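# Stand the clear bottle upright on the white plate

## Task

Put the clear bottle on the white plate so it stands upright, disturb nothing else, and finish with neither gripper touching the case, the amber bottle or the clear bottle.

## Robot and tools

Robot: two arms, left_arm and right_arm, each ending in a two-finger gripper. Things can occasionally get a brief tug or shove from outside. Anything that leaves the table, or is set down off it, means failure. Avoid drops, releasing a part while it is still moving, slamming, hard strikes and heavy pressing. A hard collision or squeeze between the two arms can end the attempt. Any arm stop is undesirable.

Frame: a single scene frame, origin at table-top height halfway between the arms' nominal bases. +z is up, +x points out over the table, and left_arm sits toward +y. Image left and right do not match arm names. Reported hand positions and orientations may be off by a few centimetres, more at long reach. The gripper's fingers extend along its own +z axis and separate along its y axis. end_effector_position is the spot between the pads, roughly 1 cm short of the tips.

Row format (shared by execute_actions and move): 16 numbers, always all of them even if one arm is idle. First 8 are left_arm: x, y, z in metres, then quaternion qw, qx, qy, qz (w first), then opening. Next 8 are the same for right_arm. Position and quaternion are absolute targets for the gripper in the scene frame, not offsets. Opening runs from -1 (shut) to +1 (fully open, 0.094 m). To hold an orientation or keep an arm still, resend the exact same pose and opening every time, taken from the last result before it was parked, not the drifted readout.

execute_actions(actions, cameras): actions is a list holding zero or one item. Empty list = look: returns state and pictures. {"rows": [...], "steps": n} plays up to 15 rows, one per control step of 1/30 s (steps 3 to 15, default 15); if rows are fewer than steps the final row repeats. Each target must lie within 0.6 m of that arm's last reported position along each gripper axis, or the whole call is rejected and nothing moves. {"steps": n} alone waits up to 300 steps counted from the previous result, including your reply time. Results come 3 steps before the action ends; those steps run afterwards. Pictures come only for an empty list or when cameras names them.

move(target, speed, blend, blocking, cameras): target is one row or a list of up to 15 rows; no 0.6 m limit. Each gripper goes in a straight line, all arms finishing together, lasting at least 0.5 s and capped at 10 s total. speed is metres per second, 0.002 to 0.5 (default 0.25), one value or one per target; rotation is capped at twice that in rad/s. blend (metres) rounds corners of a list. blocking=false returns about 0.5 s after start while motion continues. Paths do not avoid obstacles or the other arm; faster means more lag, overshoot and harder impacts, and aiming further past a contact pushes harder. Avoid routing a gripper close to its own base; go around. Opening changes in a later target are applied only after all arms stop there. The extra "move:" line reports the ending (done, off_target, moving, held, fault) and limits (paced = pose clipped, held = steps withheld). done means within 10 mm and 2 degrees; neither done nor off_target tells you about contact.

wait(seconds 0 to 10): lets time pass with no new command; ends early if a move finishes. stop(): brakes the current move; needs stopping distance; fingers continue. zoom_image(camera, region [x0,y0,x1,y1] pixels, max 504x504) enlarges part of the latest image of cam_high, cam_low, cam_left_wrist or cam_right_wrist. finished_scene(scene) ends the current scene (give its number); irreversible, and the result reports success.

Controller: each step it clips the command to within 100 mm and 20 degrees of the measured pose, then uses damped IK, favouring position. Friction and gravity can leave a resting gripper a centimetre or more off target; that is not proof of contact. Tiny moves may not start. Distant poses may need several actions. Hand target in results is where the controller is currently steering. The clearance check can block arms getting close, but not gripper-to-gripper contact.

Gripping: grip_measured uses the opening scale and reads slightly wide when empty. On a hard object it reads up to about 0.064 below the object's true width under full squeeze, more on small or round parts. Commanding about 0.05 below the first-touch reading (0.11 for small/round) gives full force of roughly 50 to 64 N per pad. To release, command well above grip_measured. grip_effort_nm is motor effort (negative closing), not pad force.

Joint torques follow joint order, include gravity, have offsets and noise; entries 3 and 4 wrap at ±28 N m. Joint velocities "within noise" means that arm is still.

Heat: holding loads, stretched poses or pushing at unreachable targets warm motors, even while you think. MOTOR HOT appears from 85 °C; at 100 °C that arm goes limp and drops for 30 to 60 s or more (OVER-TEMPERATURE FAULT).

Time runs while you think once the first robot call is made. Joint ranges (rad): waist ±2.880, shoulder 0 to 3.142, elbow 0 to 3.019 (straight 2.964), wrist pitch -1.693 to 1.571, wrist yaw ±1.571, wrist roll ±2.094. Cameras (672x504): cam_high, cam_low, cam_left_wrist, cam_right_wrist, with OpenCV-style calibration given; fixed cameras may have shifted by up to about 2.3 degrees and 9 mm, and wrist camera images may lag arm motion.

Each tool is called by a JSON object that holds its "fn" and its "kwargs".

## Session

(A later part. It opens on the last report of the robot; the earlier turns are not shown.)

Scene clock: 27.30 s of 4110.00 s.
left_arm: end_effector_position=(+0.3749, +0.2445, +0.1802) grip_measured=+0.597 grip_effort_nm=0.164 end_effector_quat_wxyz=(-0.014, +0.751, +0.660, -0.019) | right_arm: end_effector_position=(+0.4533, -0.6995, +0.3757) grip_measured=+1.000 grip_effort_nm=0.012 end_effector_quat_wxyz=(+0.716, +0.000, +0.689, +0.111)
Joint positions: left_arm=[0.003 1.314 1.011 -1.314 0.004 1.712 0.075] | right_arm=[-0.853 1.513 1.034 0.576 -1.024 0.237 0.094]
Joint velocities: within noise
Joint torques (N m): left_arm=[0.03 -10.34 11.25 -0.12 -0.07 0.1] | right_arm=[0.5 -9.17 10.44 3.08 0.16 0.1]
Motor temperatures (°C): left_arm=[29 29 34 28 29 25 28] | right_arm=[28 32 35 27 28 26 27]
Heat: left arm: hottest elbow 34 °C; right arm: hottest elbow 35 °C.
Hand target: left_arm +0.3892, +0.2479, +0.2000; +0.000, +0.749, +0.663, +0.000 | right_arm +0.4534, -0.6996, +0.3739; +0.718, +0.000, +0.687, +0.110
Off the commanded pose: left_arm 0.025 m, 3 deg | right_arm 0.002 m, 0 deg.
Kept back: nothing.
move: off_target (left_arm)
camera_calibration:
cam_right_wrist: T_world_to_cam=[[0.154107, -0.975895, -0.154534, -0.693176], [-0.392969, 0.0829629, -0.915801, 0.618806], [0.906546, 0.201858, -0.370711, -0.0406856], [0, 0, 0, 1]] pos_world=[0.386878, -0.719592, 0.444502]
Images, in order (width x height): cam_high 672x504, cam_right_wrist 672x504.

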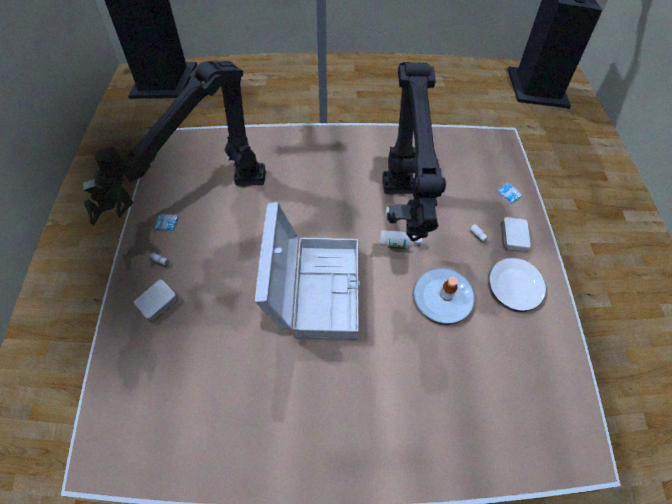

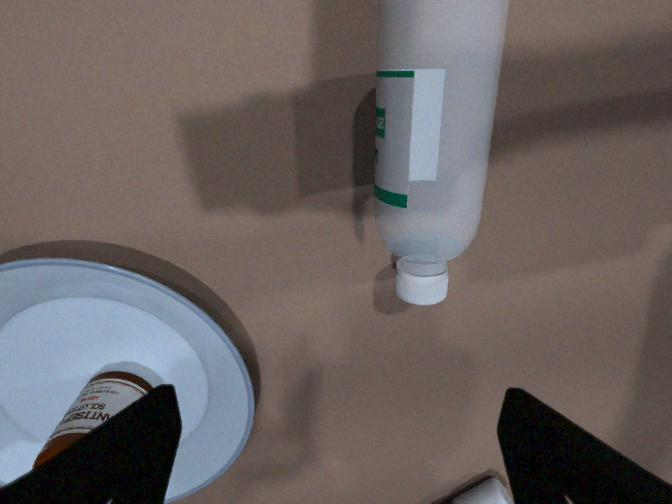

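{"fn": "move", "kwargs": {"target": [[0.36,0.248,0.27,0.0,0,1,0.0,0.6,0.4534,-0.6997,0.3739,0.718,0,0.686,0.11,1],[0.345,0.235,0.18,0.0,-0.669,0.743,0.0,0.6,0.4534,-0.6997,0.3739,0.718,0,0.686,0.11,1]], "speed": 0.5, "blend": 0.03, "cameras": ["cam_right_wrist","cam_high"]}}

Scene clock: 31.50 s of 4110.00 s.
left_arm: end_effector_position=(+0.3419, +0.2388, +0.1777) grip_measured=+0.597 grip_effort_nm=0.154 end_effector_quat_wxyz=(-0.008, -0.669, +0.743, +0.004) | right_arm: end_effector_position=(+0.4533, -0.6995, +0.3757) grip_measured=+1.000 grip_effort_nm=0.002 end_effector_quat_wxyz=(+0.716, +0.000, +0.689, +0.111)
Joint positions: left_arm=[-0.014 1.206 0.912 -1.293 0.005 -1.472 0.075] | right_arm=[-0.853 1.513 1.034 0.576 -1.024 0.237 0.094]
Joint velocities: within noise
Joint torques (N m): left_arm=[-1.55 -8.59 7.79 0.81 -0.25 -0.01] | right_arm=[0.44 -9.17 10.43 3.08 0.16 0.1]
Motor temperatures (°C): left_arm=[29 29 35 28 29 25 28] | right_arm=[28 33 35 27 28 26 27]
Heat: left arm: hottest elbow 35 °C; right arm: hottest elbow 35 °C.
Hand target: left_arm +0.3449, +0.2349, +0.1800; +0.000, -0.669, +0.743, +0.000 | right_arm +0.4534, -0.6996, +0.3739; +0.718, +0.000, +0.687, +0.110
Off the commanded pose: left_arm 0.005 m, 1 deg | right_arm 0.002 m, 0 deg.
Kept back: nothing.
move: done
camera_calibration:
cam_right_wrist: T_world_to_cam=[[0.154107, -0.975895, -0.154534, -0.693176], [-0.392969, 0.0829629, -0.915801, 0.618806], [0.906546, 0.201858, -0.370711, -0.0406856], [0, 0, 0, 1]] pos_world=[0.386878, -0.719592, 0.444502]
Images, in order (width x height): cam_high 672x504, cam_right_wrist 672x504.

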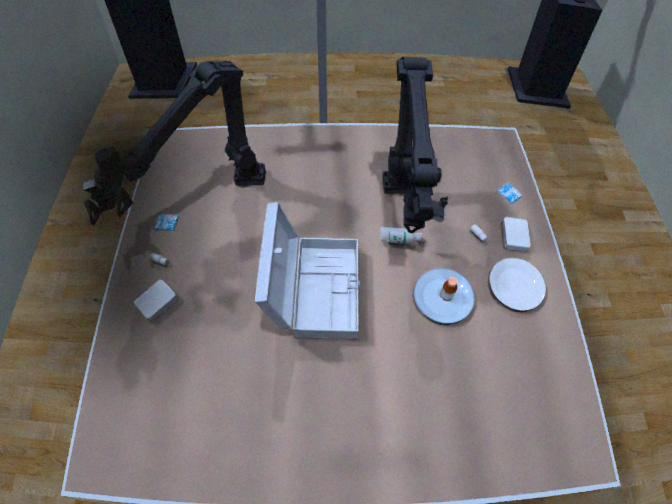

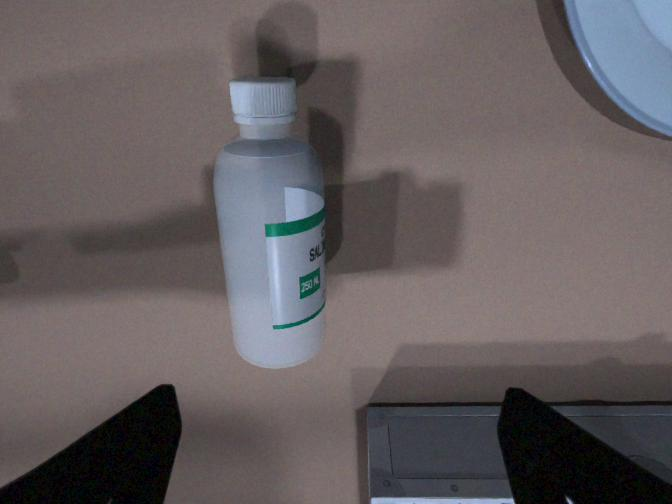

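{"fn": "move", "kwargs": {"target": [0.313,0.248,0.085,0.01,-0.667,0.745,-0.005,0.6,0.4534,-0.6997,0.3739,0.718,0,0.686,0.11,1], "speed": 0.12, "cameras": ["cam_right_wrist"]}}

Scene clock: 32.93 s of 4110.00 s.
left_arm: end_effector_position=(+0.3085, +0.2436, +0.0843) grip_measured=+0.597 grip_effort_nm=0.144 end_effector_quat_wxyz=(+0.004, -0.666, +0.746, -0.003) | right_arm: end_effector_position=(+0.4533, -0.6995, +0.3757) grip_measured=+1.000 grip_effort_nm=0.012 end_effector_quat_wxyz=(+0.716, +0.000, +0.689, +0.111)
Joint positions: left_arm=[-0.001 1.214 0.648 -0.995 -0.002 -1.452 0.075] | right_arm=[-0.853 1.513 1.034 0.576 -1.024 0.237 0.094]
Joint velocities: within noise
Joint torques (N m): left_arm=[0.56 -6.77 7.08 0.9 -0.24 0.23] | right_arm=[0.38 -9.11 10.43 3.11 0.17 0.1]
Motor temperatures (°C): left_arm=[29 29 35 28 29 25 28] | right_arm=[28 33 35 27 28 26 27]
Heat: left arm: hottest elbow 35 °C; right arm: hottest elbow 35 °C.
Hand target: left_arm +0.3129, +0.2480, +0.0850; +0.010, -0.667, +0.745, -0.005 | right_arm +0.4534, -0.6996, +0.3739; +0.718, +0.000, +0.687, +0.110
Off the commanded pose: left_arm 0.006 m, 1 deg | right_arm 0.002 m, 0 deg.
Kept back: nothing.
move: done
camera_calibration:
cam_right_wrist: T_world_to_cam=[[0.154107, -0.975895, -0.154534, -0.693176], [-0.392969, 0.0829629, -0.915801, 0.618806], [0.906546, 0.201858, -0.370711, -0.0406856], [0, 0, 0, 1]] pos_world=[0.386878, -0.719592, 0.444502]
Images, in order (width x height): cam_right_wrist 672x504.

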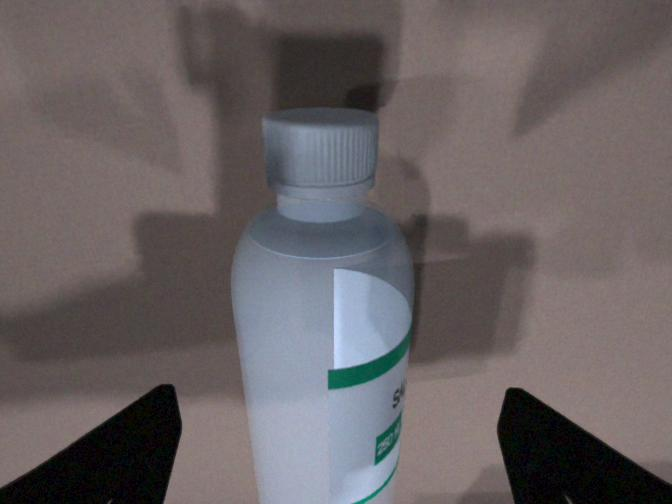

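{"fn": "move", "kwargs": {"target": [[0.309,0.254,0.033,0.01,-0.667,0.745,-0.005,0.6,0.4534,-0.6997,0.3739,0.718,0,0.686,0.11,1],[0.309,0.254,0.033,0.01,-0.667,0.745,-0.005,0.05,0.4534,-0.6997,0.3739,0.718,0,0.686,0.11,1]], "speed": 0.08, "cameras": ["cam_right_wrist"]}}

Scene clock: 34.67 s of 4110.00 s.
left_arm: end_effector_position=(+0.3062, +0.2498, +0.0328) grip_measured=+0.178 grip_effort_nm=-1.038 end_effector_quat_wxyz=(+0.006, -0.666, +0.746, -0.003) | right_arm: end_effector_position=(+0.4533, -0.6995, +0.3757) grip_measured=+1.000 grip_effort_nm=0.012 end_effector_quat_wxyz=(+0.716, +0.000, +0.689, +0.111)
Joint positions: left_arm=[0.021 1.322 0.568 -0.804 -0.003 -1.428 0.055] | right_arm=[-0.853 1.513 1.034 0.576 -1.024 0.237 0.094]
Joint velocities: within noise
Joint torques (N m): left_arm=[0.38 -7.47 5.97 0.81 -0.19 0.2] | right_arm=[0.38 -9.17 10.43 3.11 0.17 0.11]
Motor temperatures (°C): left_arm=[29 29 35 28 29 25 28] | right_arm=[28 33 35 27 28 26 27]
Heat: left arm: hottest elbow 35 °C; right arm: hottest elbow 35 °C.
Hand target: left_arm +0.3090, +0.2540, +0.0331; +0.010, -0.667, +0.745, -0.005 | right_arm +0.4534, -0.6996, +0.3739; +0.718, +0.000, +0.687, +0.110
Off the commanded pose: left_arm 0.005 m, 1 deg | right_arm 0.002 m, 0 deg.
Kept back: nothing.
move: done
camera_calibration:
cam_right_wrist: T_world_to_cam=[[0.154107, -0.975895, -0.154534, -0.693176], [-0.392969, 0.0829629, -0.915801, 0.618806], [0.906546, 0.201858, -0.370711, -0.0406856], [0, 0, 0, 1]] pos_world=[0.386878, -0.719592, 0.444502]
Images, in order (width x height): cam_right_wrist 672x504.

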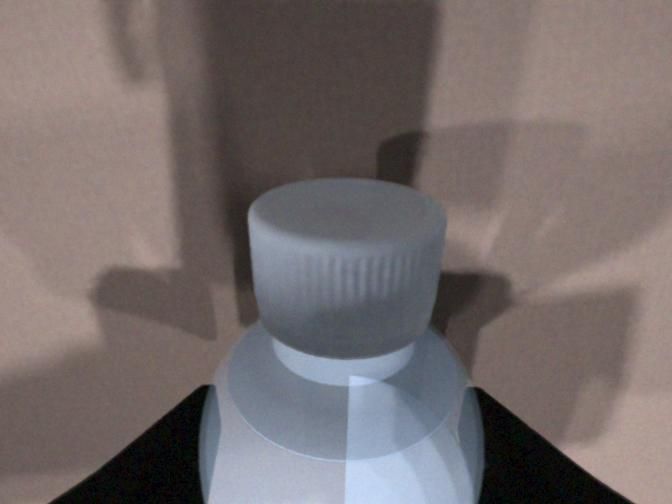

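{"fn": "move", "kwargs": {"target": [[0.309,0.254,0.13,0.01,-0.667,0.745,-0.005,0.05,0.4534,-0.6997,0.3739,0.718,0,0.686,0.11,1],[0.36,0.4,0.3,0.26,-0.35,0.89,0.1,0.05,0.4534,-0.6997,0.3739,0.718,0,0.686,0.11,1],[0.49,0.62,0.28,0.648,-0.209,0.707,0.192,0.05,0.4534,-0.6997,0.3739,0.718,0,0.686,0.11,1]], "speed": [0.1,0.35,0.35], "blend": [0.02,0.05,0], "cameras": ["cam_right_wrist","cam_high","cam_low"]}}

{"fn": "zoom_image", "kwargs": {"camera": "cam_high", "region": [440, 170, 580, 310]}}

{"fn": "zoom_image", "kwargs": {"camera": "cam_low", "region": [310, 120, 430, 280]}}

Scene clock: 39.10 s of 4110.00 s.
left_arm: end_effector_position=(+0.4814, +0.6072, +0.2272) grip_measured=+0.179 grip_effort_nm=-1.028 end_effector_quat_wxyz=(+0.609, -0.228, +0.741, +0.170) | right_arm: end_effector_position=(+0.4533, -0.6995, +0.3757) grip_measured=+1.000 grip_effort_nm=0.012 end_effector_quat_wxyz=(+0.716, +0.000, +0.689, +0.111)
Joint positions: left_arm=[0.719 1.5 0.745 0.55 0.154 0.006 0.055] | right_arm=[-0.853 1.513 1.034 0.576 -1.024 0.237 0.094]
Joint velocities: within noise
Joint torques (N m): left_arm=[0.09 -15.03 10.89 3.79 0.22 0.19] | right_arm=[0.44 -9.17 10.43 3.1 0.16 0.1]
Motor temperatures (°C): left_arm=[29 29 36 28 29 25 28] | right_arm=[28 33 36 27 28 26 27]
Heat: left arm: hottest elbow 36 °C; right arm: hottest elbow 36 °C.
Hand target: left_arm +0.4876, +0.6179, +0.2798; +0.648, -0.209, +0.707, +0.192 | right_arm +0.4534, -0.6996, +0.3739; +0.718, +0.000, +0.687, +0.110
Off the commanded pose: left_arm 0.055 m, 7 deg | right_arm 0.002 m, 0 deg.
Kept back: nothing.
move: off_target (left_arm)
camera_calibration:
cam_right_wrist: T_world_to_cam=[[0.154107, -0.975895, -0.154534, -0.693176], [-0.392969, 0.0829629, -0.915801, 0.618806], [0.906546, 0.201858, -0.370711, -0.0406856], [0, 0, 0, 1]] pos_world=[0.386878, -0.719592, 0.444502]
Images, in order (width x height): cam_high 672x504, cam_low 672x504, cam_right_wrist 672x504.

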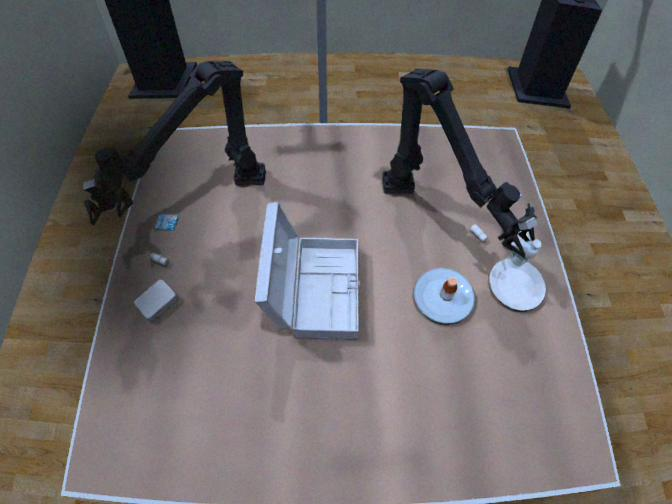

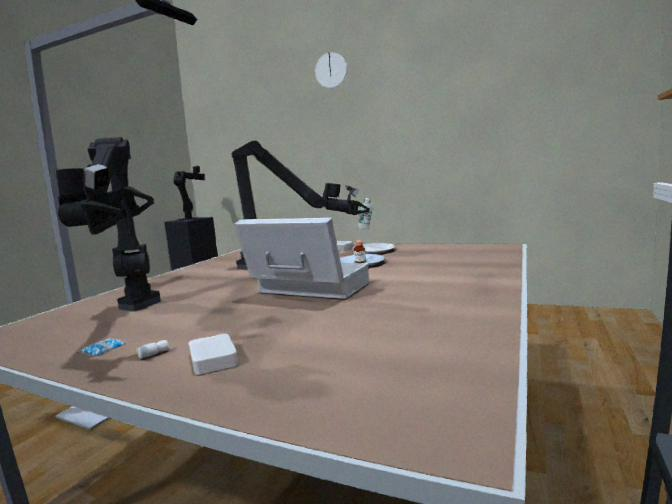

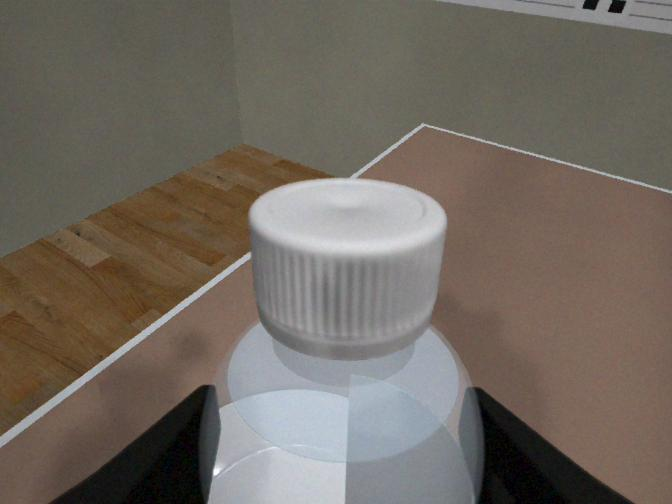

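Scaled by 3.600 from the camera's 672x504 image, which has a finer 960x720 frame.

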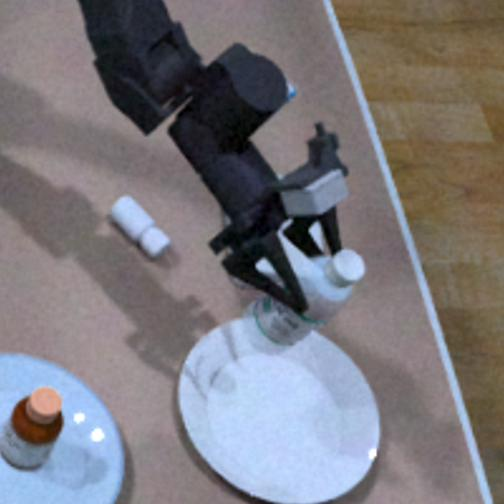

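Scaled by 3.150 from the camera's 672x504 image, which has a finer 960x720 frame.

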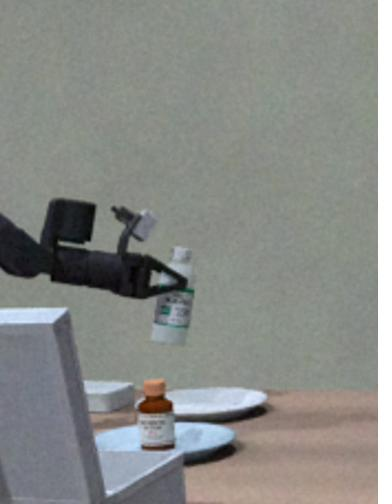

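{"fn": "move", "kwargs": {"target": [0.508,0.643,0.2,0.694,-0.198,0.659,0.209,0.05,0.4534,-0.6997,0.3739,0.718,0,0.686,0.11,1], "speed": 0.15, "cameras": ["cam_right_wrist","cam_high","cam_low"]}}

{"fn": "zoom_image", "kwargs": {"camera": "cam_high", "region": [440, 190, 580, 330]}}

{"fn": "zoom_image", "kwargs": {"camera": "cam_low", "region": [320, 170, 420, 280]}}

Scene clock: 40.63 s of 4110.00 s.
left_arm: end_effector_position=(+0.5006, +0.6256, +0.1512) grip_measured=+0.179 grip_effort_nm=-1.028 end_effector_quat_wxyz=(+0.657, -0.208, +0.698, +0.192) | right_arm: end_effector_position=(+0.4533, -0.6995, +0.3757) grip_measured=+1.000 grip_effort_nm=0.007 end_effector_quat_wxyz=(+0.716, +0.000, +0.689, +0.111)
Joint positions: left_arm=[0.721 1.831 0.745 1.023 0.155 0.004 0.055] | right_arm=[-0.853 1.513 1.034 0.576 -1.024 0.237 0.094]
Joint velocities: within noise
Joint torques (N m): left_arm=[0.56 -17.49 8.5 3.81 0.19 -0.02] | right_arm=[0.38 -9.17 10.45 3.11 0.16 0.1]
Motor temperatures (°C): left_arm=[29 29 36 28 29 25 29] | right_arm=[28 33 36 27 28 26 27]
Heat: left arm: hottest elbow 36 °C; right arm: hottest elbow 36 °C.
Hand target: left_arm +0.5059, +0.6411, +0.1999; +0.694, -0.198, +0.660, +0.209 | right_arm +0.4534, -0.6996, +0.3739; +0.718, +0.000, +0.687, +0.110
Off the commanded pose: left_arm 0.052 m, 7 deg | right_arm 0.002 m, 0 deg.
Kept back: nothing.
move: off_target (left_arm)
camera_calibration:
cam_right_wrist: T_world_to_cam=[[0.154107, -0.975895, -0.154534, -0.693176], [-0.392969, 0.0829629, -0.915801, 0.618806], [0.906546, 0.201858, -0.370711, -0.0406856], [0, 0, 0, 1]] pos_world=[0.386878, -0.719592, 0.444502]
Images, in order (width x height): cam_high 672x504, cam_low 672x504, cam_right_wrist 672x504.

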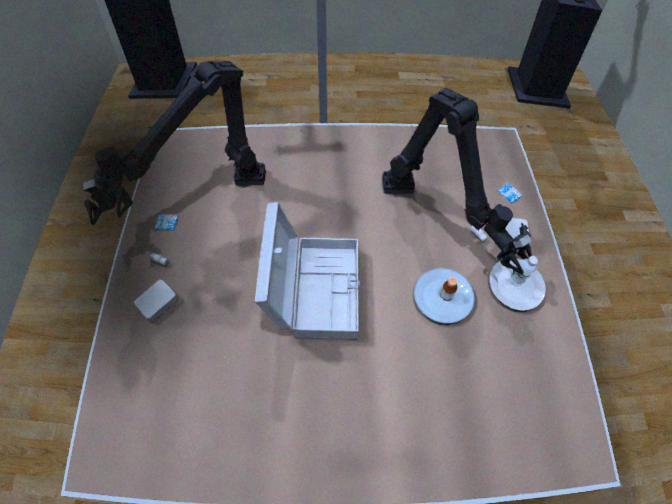

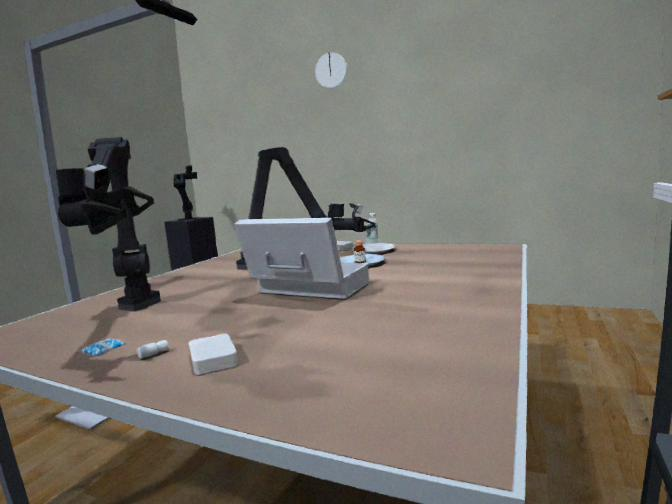

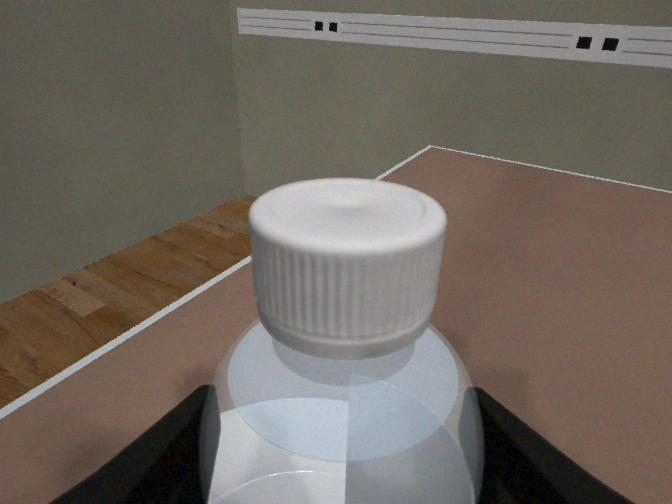

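Scaled by 3.600 from the camera's 672x504 image, which has a finer 960x720 frame.

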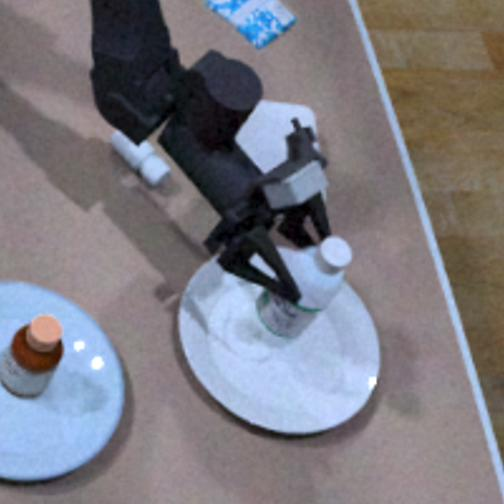

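Scaled by 4.582 from the camera's 672x504 image, which has a finer 960x720 frame.

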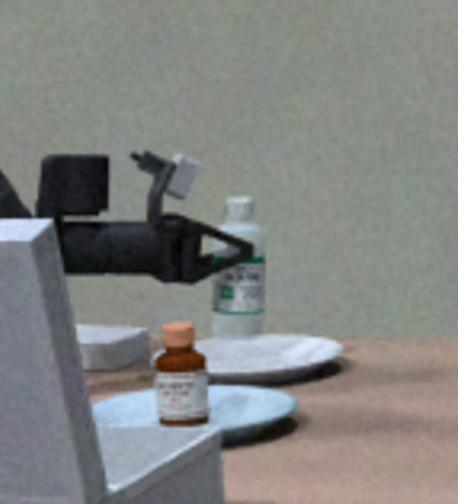

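{"fn": "move", "kwargs": {"target": [0.496,0.656,0.18,0.706,-0.195,0.647,0.212,0.05,0.4534,-0.6997,0.3739,0.718,0,0.686,0.11,1], "speed": 0.08, "cameras": ["cam_high","cam_low"]}}

{"fn": "zoom_image", "kwargs": {"camera": "cam_high", "region": [470, 220, 570, 320]}}

{"fn": "zoom_image", "kwargs": {"camera": "cam_low", "region": [340, 190, 410, 270]}}

Scene clock: 42.30 s of 4110.00 s.
left_arm: end_effector_position=(+0.4932, +0.6465, +0.1460) grip_measured=+0.179 grip_effort_nm=-1.038 end_effector_quat_wxyz=(+0.679, -0.204, +0.677, +0.200) | right_arm: end_effector_position=(+0.4533, -0.6995, +0.3757) grip_measured=+1.000 grip_effort_nm=0.012 end_effector_quat_wxyz=(+0.716, +0.000, +0.689, +0.111)
Joint positions: left_arm=[0.765 1.903 0.769 1.135 0.193 -0.007 0.055] | right_arm=[-0.853 1.513 1.034 0.576 -1.024 0.237 0.094]
Joint velocities: within noise
Joint torques (N m): left_arm=[0.15 -17.26 6.57 3.97 0.17 -0.01] | right_arm=[0.32 -9.17 10.44 3.1 0.16 0.1]
Motor temperatures (°C): left_arm=[29 29 36 28 29 25 29] | right_arm=[28 33 36 27 28 26 27]
Heat: left arm: hottest elbow 36 °C; right arm: hottest elbow 36 °C.
Hand target: left_arm +0.4952, +0.6552, +0.1798; +0.706, -0.195, +0.647, +0.212 | right_arm +0.4534, -0.6996, +0.3739; +0.718, +0.000, +0.687, +0.110
Off the commanded pose: left_arm 0.035 m, 5 deg | right_arm 0.002 m, 0 deg.
Kept back: nothing.
move: off_target (left_arm)
Images, in order (width x height): cam_high 672x504, cam_low 672x504.

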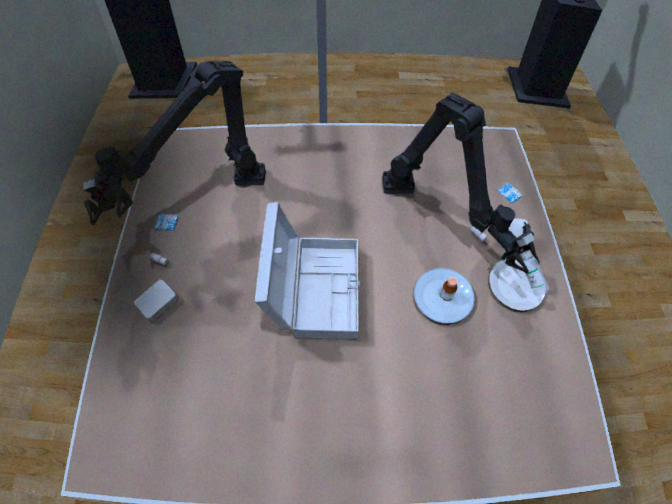

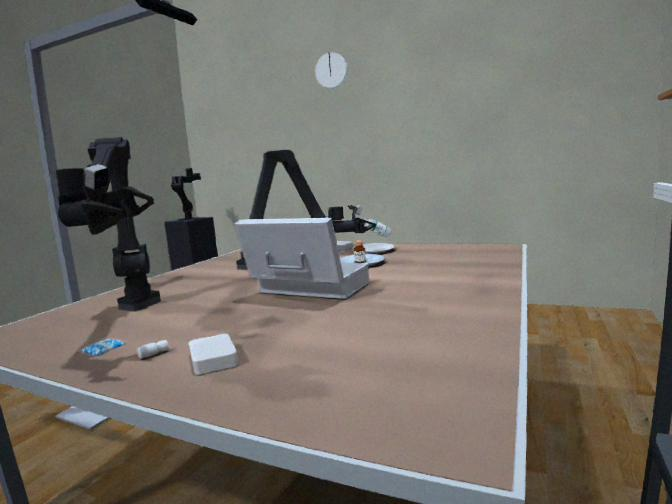

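Scaled by 5.040 from the camera's 672x504 image, which has a finer 960x720 frame.

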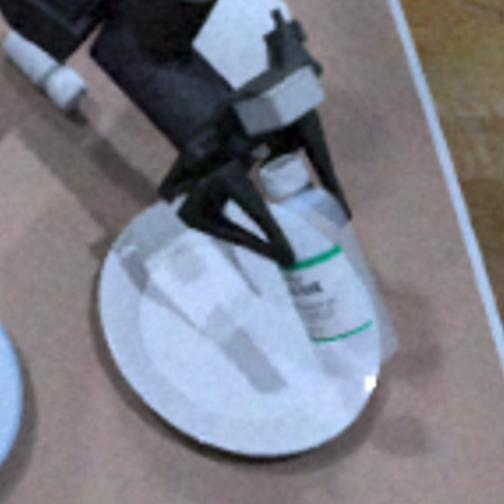

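Scaled by 6.300 from the camera's 672x504 image, which has a finer 960x720 frame.

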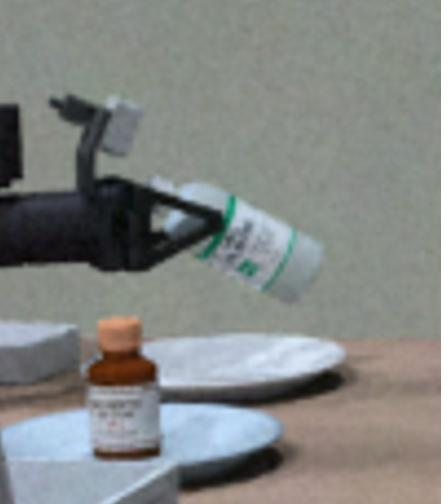

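{"fn": "move", "kwargs": {"target": [0.495,0.645,0.26,0.304,-0.273,0.908,0.091,0.0,0.4534,-0.6997,0.3739,0.718,0,0.686,0.11,1], "speed": 0.25, "cameras": ["cam_high","cam_low","cam_right_wrist"]}}

{"fn": "zoom_image", "kwargs": {"camera": "cam_high", "region": [470, 220, 570, 320]}}

{"fn": "zoom_image", "kwargs": {"camera": "cam_low", "region": [330, 160, 420, 270]}}

Scene clock: 45.17 s of 4110.00 s.
left_arm: end_effector_position=(+0.4733, +0.6351, +0.2156) grip_measured=+0.179 grip_effort_nm=-1.028 end_effector_quat_wxyz=(+0.268, -0.290, +0.916, +0.072) | right_arm: end_effector_position=(+0.4533, -0.6995, +0.3757) grip_measured=+1.000 grip_effort_nm=0.007 end_effector_quat_wxyz=(+0.716, +0.000, +0.689, +0.111)
Joint positions: left_arm=[0.747 1.591 1.3 -0.726 0.098 0.115 0.055] | right_arm=[-0.853 1.513 1.034 0.576 -1.024 0.237 0.094]
Joint velocities: within noise
Joint torques (N m): left_arm=[-1.55 -17.03 13.97 1.48 -0.02 0.21] | right_arm=[0.38 -9.11 10.45 3.11 0.17 0.1]
Motor temperatures (°C): left_arm=[29 30 37 28 29 25 29] | right_arm=[28 33 36 27 28 26 27]
Heat: left arm: hottest elbow 37 °C; right arm: hottest elbow 36 °C.
Hand target: left_arm +0.4927, +0.6428, +0.2603; +0.304, -0.273, +0.908, +0.091 | right_arm +0.4534, -0.6996, +0.3739; +0.718, +0.000, +0.687, +0.110
Off the commanded pose: left_arm 0.050 m, 5 deg | right_arm 0.002 m, 0 deg.
Kept back: nothing.
move: off_target (left_arm)
camera_calibration:
cam_right_wrist: T_world_to_cam=[[0.154107, -0.975895, -0.154534, -0.693176], [-0.392969, 0.0829629, -0.915801, 0.618806], [0.906546, 0.201858, -0.370711, -0.0406856], [0, 0, 0, 1]] pos_world=[0.386878, -0.719592, 0.444502]
Images, in order (width x height): cam_high 672x504, cam_low 672x504, cam_right_wrist 672x504.

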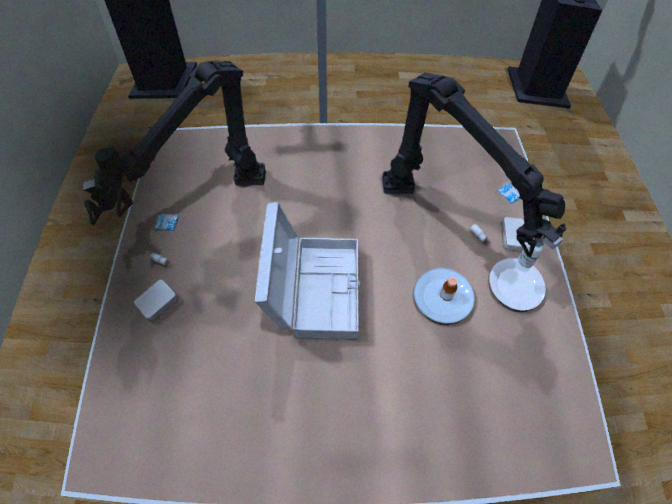

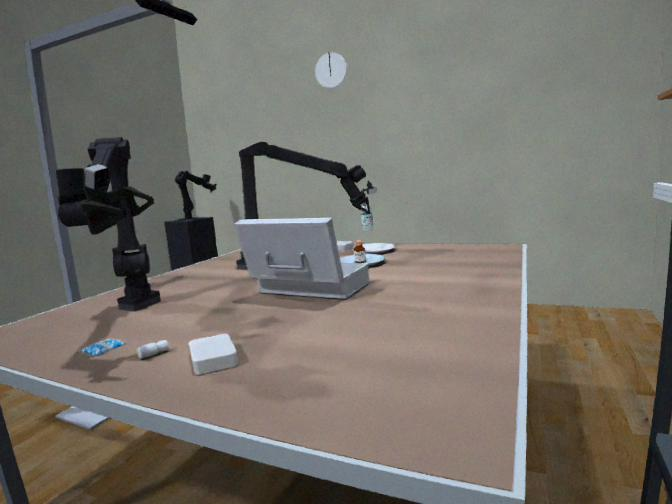

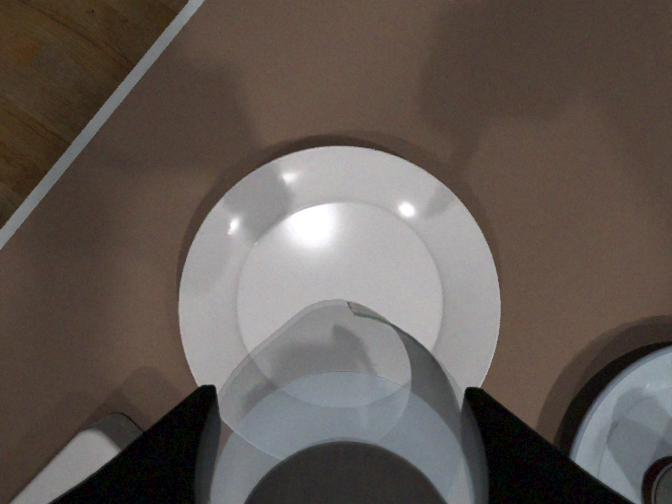

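Scaled by 5.040 from the camera's 672x504 image, which has a finer 960x720 frame.

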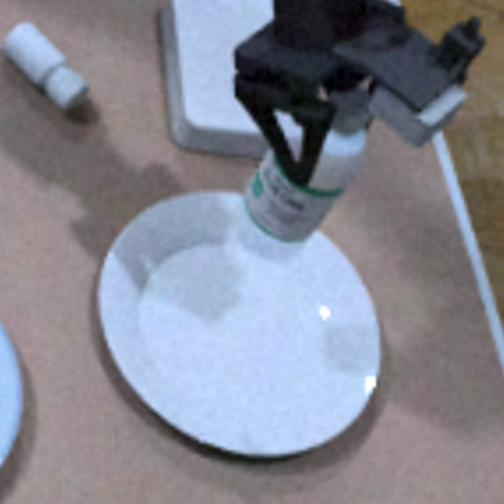

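Scaled by 4.582 from the camera's 672x504 image, which has a finer 960x720 frame.

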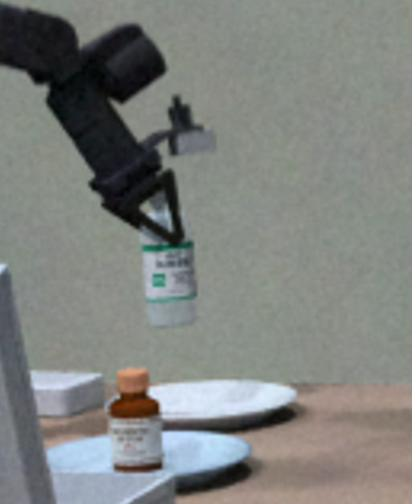

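{"fn": "move", "kwargs": {"target": [0.511,0.66,0.172,0.288,-0.275,0.914,0.087,0.0,0.4534,-0.6997,0.3739,0.718,0,0.686,0.11,1], "speed": 0.12, "cameras": ["cam_low","cam_right_wrist"]}}

{"fn": "zoom_image", "kwargs": {"camera": "cam_low", "region": [340, 190, 410, 270]}}

Scene clock: 46.67 s of 4110.00 s.
left_arm: end_effector_position=(+0.4955, +0.6573, +0.1445) grip_measured=+0.179 grip_effort_nm=-1.028 end_effector_quat_wxyz=(+0.258, -0.290, +0.919, +0.072) | right_arm: end_effector_position=(+0.4533, -0.6995, +0.3757) grip_measured=+1.000 grip_effort_nm=0.007 end_effector_quat_wxyz=(+0.716, +0.000, +0.689, +0.111)
Joint positions: left_arm=[0.747 1.74 1.3 -0.594 0.091 0.118 0.055] | right_arm=[-0.853 1.513 1.034 0.576 -1.024 0.237 0.094]
Joint velocities: within noise
Joint torques (N m): left_arm=[-1.67 -19.31 9.66 2.54 -0.03 0.21] | right_arm=[0.44 -9.17 10.44 3.08 0.17 0.1]
Motor temperatures (°C): left_arm=[29 30 37 28 29 25 29] | right_arm=[28 33 37 27 28 26 27]
Heat: left arm: hottest elbow 37 °C; right arm: hottest elbow 37 °C.
Hand target: left_arm +0.5102, +0.6593, +0.1722; +0.288, -0.275, +0.913, +0.087 | right_arm +0.4534, -0.6996, +0.3739; +0.718, +0.000, +0.687, +0.110
Off the commanded pose: left_arm 0.032 m, 4 deg | right_arm 0.002 m, 0 deg.
Kept back: nothing.
move: off_target (left_arm)
camera_calibration:
cam_right_wrist: T_world_to_cam=[[0.154107, -0.975895, -0.154534, -0.693176], [-0.392969, 0.0829629, -0.915801, 0.618806], [0.906546, 0.201858, -0.370711, -0.0406856], [0, 0, 0, 1]] pos_world=[0.386878, -0.719592, 0.444502]
Images, in order (width x height): cam_low 672x504, cam_right_wrist 672x504.

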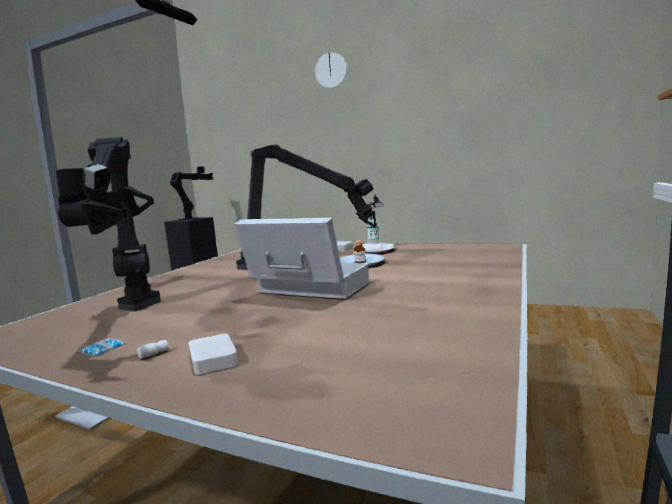

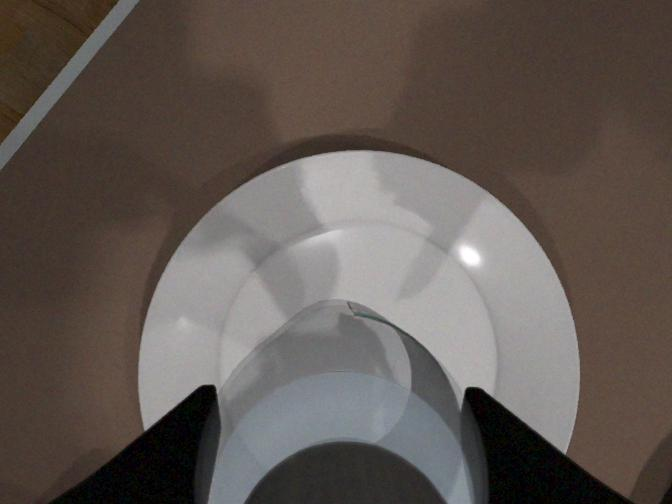

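Scaled by 6.300 from the camera's 672x504 image, which has a finer 960x720 frame.

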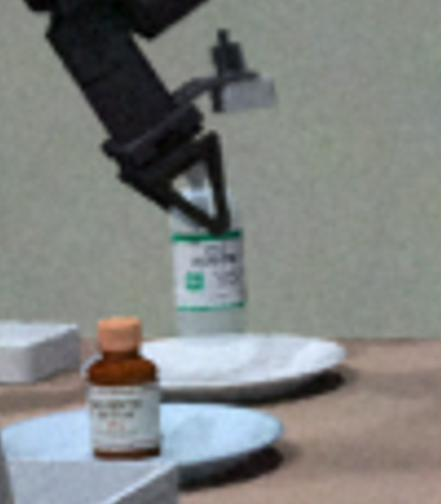

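{"fn": "move", "kwargs": {"target": [[0.511,0.659,0.15,0.288,-0.275,0.914,0.087,0.0,0.4534,-0.6997,0.3739,0.718,0,0.686,0.11,1],[0.511,0.659,0.136,0.288,-0.275,0.914,0.087,0.0,0.4534,-0.6997,0.3739,0.718,0,0.686,0.11,1]], "blend": 0.003, "speed": 0.04, "cameras": ["cam_low","cam_right_wrist"]}}

{"fn": "zoom_image", "kwargs": {"camera": "cam_low", "region": [340, 190, 410, 270]}}

Scene clock: 48.20 s of 4110.00 s.
left_arm: end_effector_position=(+0.4974, +0.6578, +0.1176) grip_measured=+0.179 grip_effort_nm=-1.033 end_effector_quat_wxyz=(+0.265, -0.288, +0.917, +0.076) | right_arm: end_effector_position=(+0.4533, -0.6995, +0.3757) grip_measured=+1.000 grip_effort_nm=0.007 end_effector_quat_wxyz=(+0.716, +0.000, +0.689, +0.111)
Joint positions: left_arm=[0.745 1.771 1.258 -0.505 0.09 0.118 0.055] | right_arm=[-0.853 1.513 1.034 0.576 -1.024 0.237 0.094]
Joint velocities: within noise
Joint torques (N m): left_arm=[-1.61 -18.78 8.75 2.58 -0.01 0.19] | right_arm=[0.38 -9.17 10.44 3.1 0.17 0.1]
Motor temperatures (°C): left_arm=[29 30 37 28 29 25 29] | right_arm=[28 33 37 27 28 26 27]
Heat: left arm: hottest elbow 37 °C; right arm: hottest elbow 37 °C.
Hand target: left_arm +0.5106, +0.6587, +0.1363; +0.288, -0.275, +0.913, +0.087 | right_arm +0.4534, -0.6996, +0.3739; +0.718, +0.000, +0.687, +0.110
Off the commanded pose: left_arm 0.023 m, 3 deg | right_arm 0.002 m, 0 deg.
Kept back: nothing.
move: off_target (left_arm)
camera_calibration:
cam_right_wrist: T_world_to_cam=[[0.154107, -0.975895, -0.154534, -0.693176], [-0.392969, 0.0829629, -0.915801, 0.618806], [0.906546, 0.201858, -0.370711, -0.0406856], [0, 0, 0, 1]] pos_world=[0.386878, -0.719592, 0.444502]
Images, in order (width x height): cam_low 672x504, cam_right_wrist 672x504.

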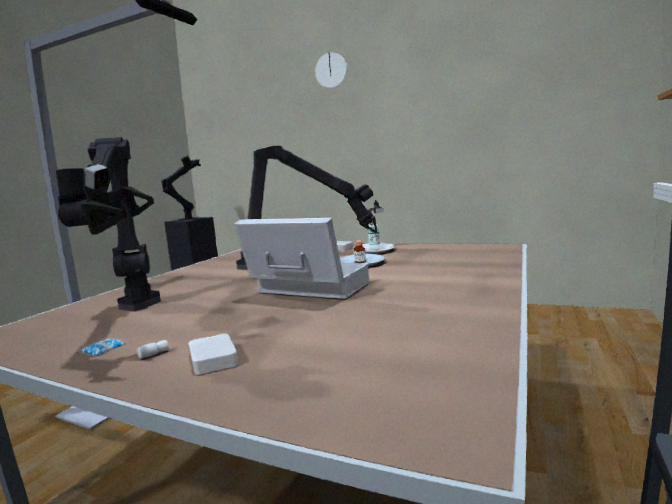

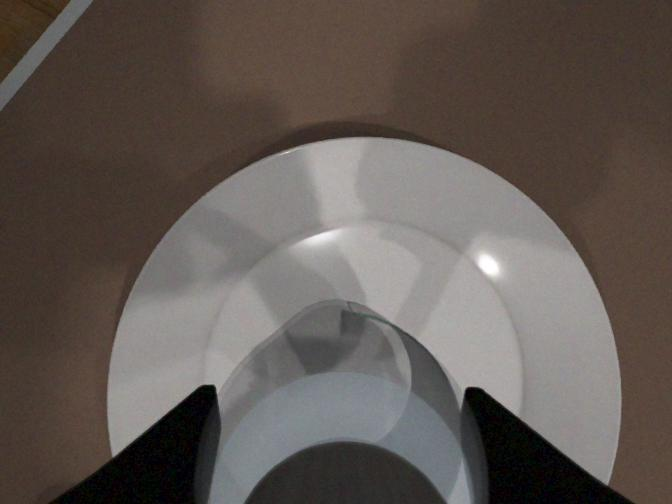

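Scaled by 6.300 from the camera's 672x504 image, which has a finer 960x720 frame.

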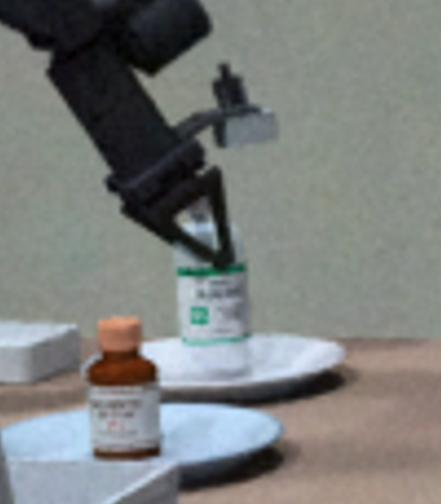

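{"fn": "move", "kwargs": {"target": [0.511,0.659,0.13,0.288,-0.275,0.914,0.087,0.0,0.4534,-0.6997,0.3739,0.718,0,0.686,0.11,1], "speed": 0.03, "cameras": []}}

{"fn": "move", "kwargs": {"target": [0.511,0.659,0.125,0.288,-0.275,0.914,0.087,0.0,0.4534,-0.6997,0.3739,0.718,0,0.686,0.11,1], "speed": 0.03, "cameras": ["cam_low","cam_right_wrist"]}}

{"fn": "zoom_image", "kwargs": {"camera": "cam_low", "region": [340, 190, 410, 270]}}

Scene clock: 49.13 s of 4110.00 s.
left_arm: end_effector_position=(+0.4984, +0.6587, +0.1171) grip_measured=+0.179 grip_effort_nm=-1.028 end_effector_quat_wxyz=(+0.270, -0.288, +0.916, +0.078) | right_arm: end_effector_position=(+0.4533, -0.6995, +0.3757) grip_measured=+1.000 grip_effort_nm=0.007 end_effector_quat_wxyz=(+0.716, +0.000, +0.689, +0.111)
Joint positions: left_arm=[0.745 1.772 1.254 -0.49 0.09 0.118 0.055] | right_arm=[-0.853 1.513 1.034 0.576 -1.024 0.237 0.094]
Joint velocities: within noise
Joint torques (N m): left_arm=[-1.67 -18.02 8.54 2.59 -0.01 0.19] | right_arm=[0.38 -9.17 10.41 3.1 0.16 0.1]
Motor temperatures (°C): left_arm=[29 30 37 28 29 25 29] | right_arm=[28 33 37 27 28 26 27]
Heat: left arm: hottest elbow 37 °C; right arm: hottest elbow 37 °C.
Hand target: left_arm +0.5106, +0.6587, +0.1301; +0.288, -0.275, +0.913, +0.087 | right_arm +0.4534, -0.6996, +0.3739; +0.718, +0.000, +0.687, +0.110
Off the commanded pose: left_arm 0.018 m, 3 deg | right_arm 0.002 m, 0 deg.
Kept back: nothing.
move: off_target (left_arm)
No camera images: "cameras" was empty.

Scene clock: 49.83 s of 4110.00 s.
left_arm: end_effector_position=(+0.4996, +0.6598, +0.1169) grip_measured=+0.179 grip_effort_nm=-1.028 end_effector_quat_wxyz=(+0.274, -0.287, +0.914, +0.080) | right_arm: end_effector_position=(+0.4533, -0.6995, +0.3757) grip_measured=+1.000 grip_effort_nm=0.007 end_effector_quat_wxyz=(+0.716, +0.000, +0.689, +0.111)
Joint positions: left_arm=[0.745 1.773 1.251 -0.477 0.09 0.118 0.055] | right_arm=[-0.853 1.513 1.034 0.576 -1.024 0.237 0.094]
Joint velocities: within noise
Joint torques (N m): left_arm=[-1.49 -17.55 8.32 2.48 -0.02 0.19] | right_arm=[0.44 -9.17 10.41 3.1 0.17 0.1]
Motor temperatures (°C): left_arm=[29 30 37 28 29 25 29] | right_arm=[28 33 37 27 28 26 27]
Heat: left arm: hottest elbow 37 °C; right arm: hottest elbow 37 °C.
Hand target: left_arm +0.5107, +0.6589, +0.1252; +0.288, -0.275, +0.913, +0.087 | right_arm +0.4534, -0.6996, +0.3739; +0.718, +0.000, +0.687, +0.110
Off the commanded pose: left_arm 0.014 m, 2 deg | right_arm 0.002 m, 0 deg.
Kept back: nothing.
move: off_target (left_arm)
camera_calibration:
cam_right_wrist: T_world_to_cam=[[0.154107, -0.975895, -0.154534, -0.693176], [-0.392969, 0.0829629, -0.915801, 0.618806], [0.906546, 0.201858, -0.370711, -0.0406856], [0, 0, 0, 1]] pos_world=[0.386878, -0.719592, 0.444502]
Images, in order (width x height): cam_low 672x504, cam_right_wrist 672x504.

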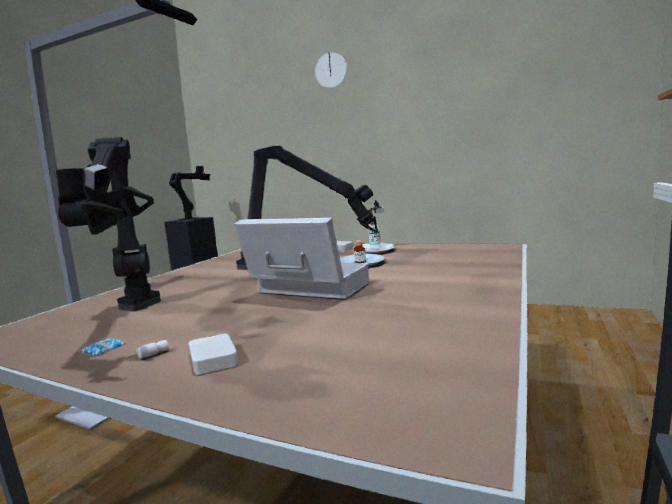

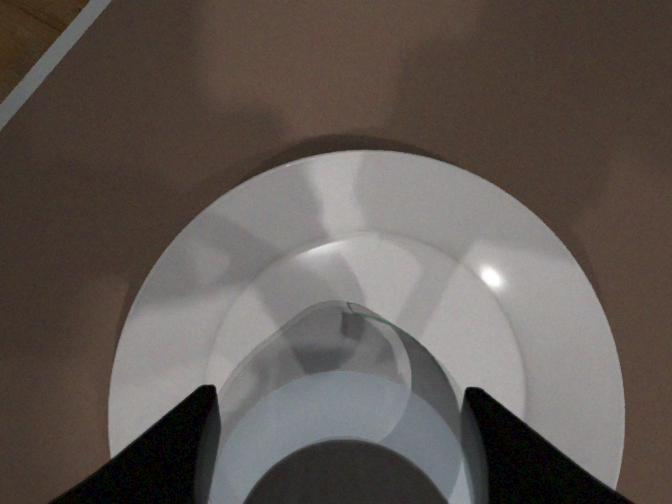

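Scaled by 6.300 from the camera's 672x504 image, which has a finer 960x720 frame.

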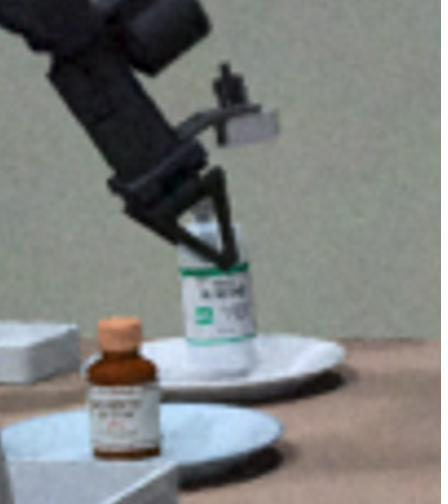

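{"fn": "move", "kwargs": {"target": [0.509,0.658,0.131,0.265,-0.288,0.917,0.076,0.0,0.4534,-0.6997,0.3739,0.718,0,0.686,0.11,1], "speed": 0.03, "cameras": ["cam_low"]}}

{"fn": "zoom_image", "kwargs": {"camera": "cam_low", "region": [340, 190, 410, 270]}}

Scene clock: 51.23 s of 4110.00 s.
left_arm: end_effector_position=(+0.4945, +0.6555, +0.1148) grip_measured=+0.179 grip_effort_nm=-1.028 end_effector_quat_wxyz=(+0.255, -0.290, +0.919, +0.073) | right_arm: end_effector_position=(+0.4533, -0.6995, +0.3757) grip_measured=+1.000 grip_effort_nm=0.012 end_effector_quat_wxyz=(+0.716, +0.000, +0.689, +0.111)
Joint positions: left_arm=[0.744 1.773 1.261 -0.527 0.085 0.118 0.055] | right_arm=[-0.853 1.513 1.034 0.576 -1.024 0.237 0.094]
Joint velocities: within noise
Joint torques (N m): left_arm=[-1.55 -17.44 10.86 0.62 -0.04 -0.03] | right_arm=[0.38 -9.17 10.43 3.11 0.17 0.1]
Motor temperatures (°C): left_arm=[29 30 37 28 29 25 29] | right_arm=[28 34 37 27 28 26 27]
Heat: left arm: hottest elbow 37 °C; right arm: hottest elbow 37 °C.
Hand target: left_arm +0.5085, +0.6575, +0.1312; +0.265, -0.288, +0.917, +0.076 | right_arm +0.4534, -0.6996, +0.3739; +0.718, +0.000, +0.687, +0.110
Off the commanded pose: left_arm 0.022 m, 1 deg | right_arm 0.002 m, 0 deg.
Kept back: nothing.
move: off_target (left_arm)
Images, in order (width x height): cam_low 672x504.

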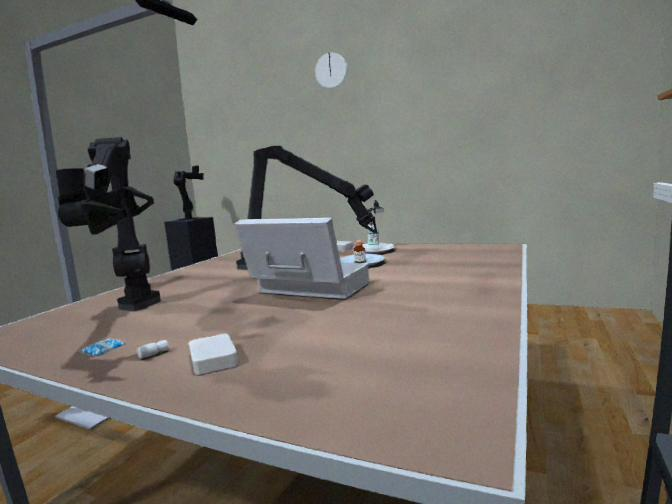

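Scaled by 6.300 from the camera's 672x504 image, which has a finer 960x720 frame.

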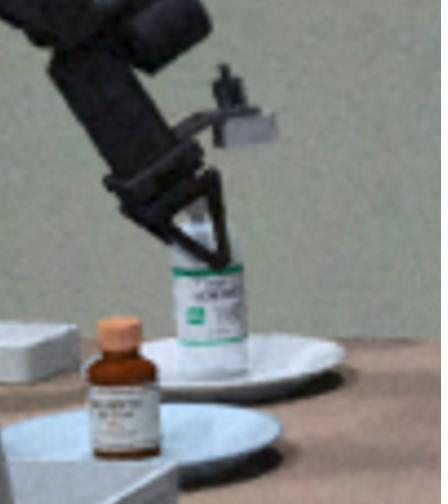

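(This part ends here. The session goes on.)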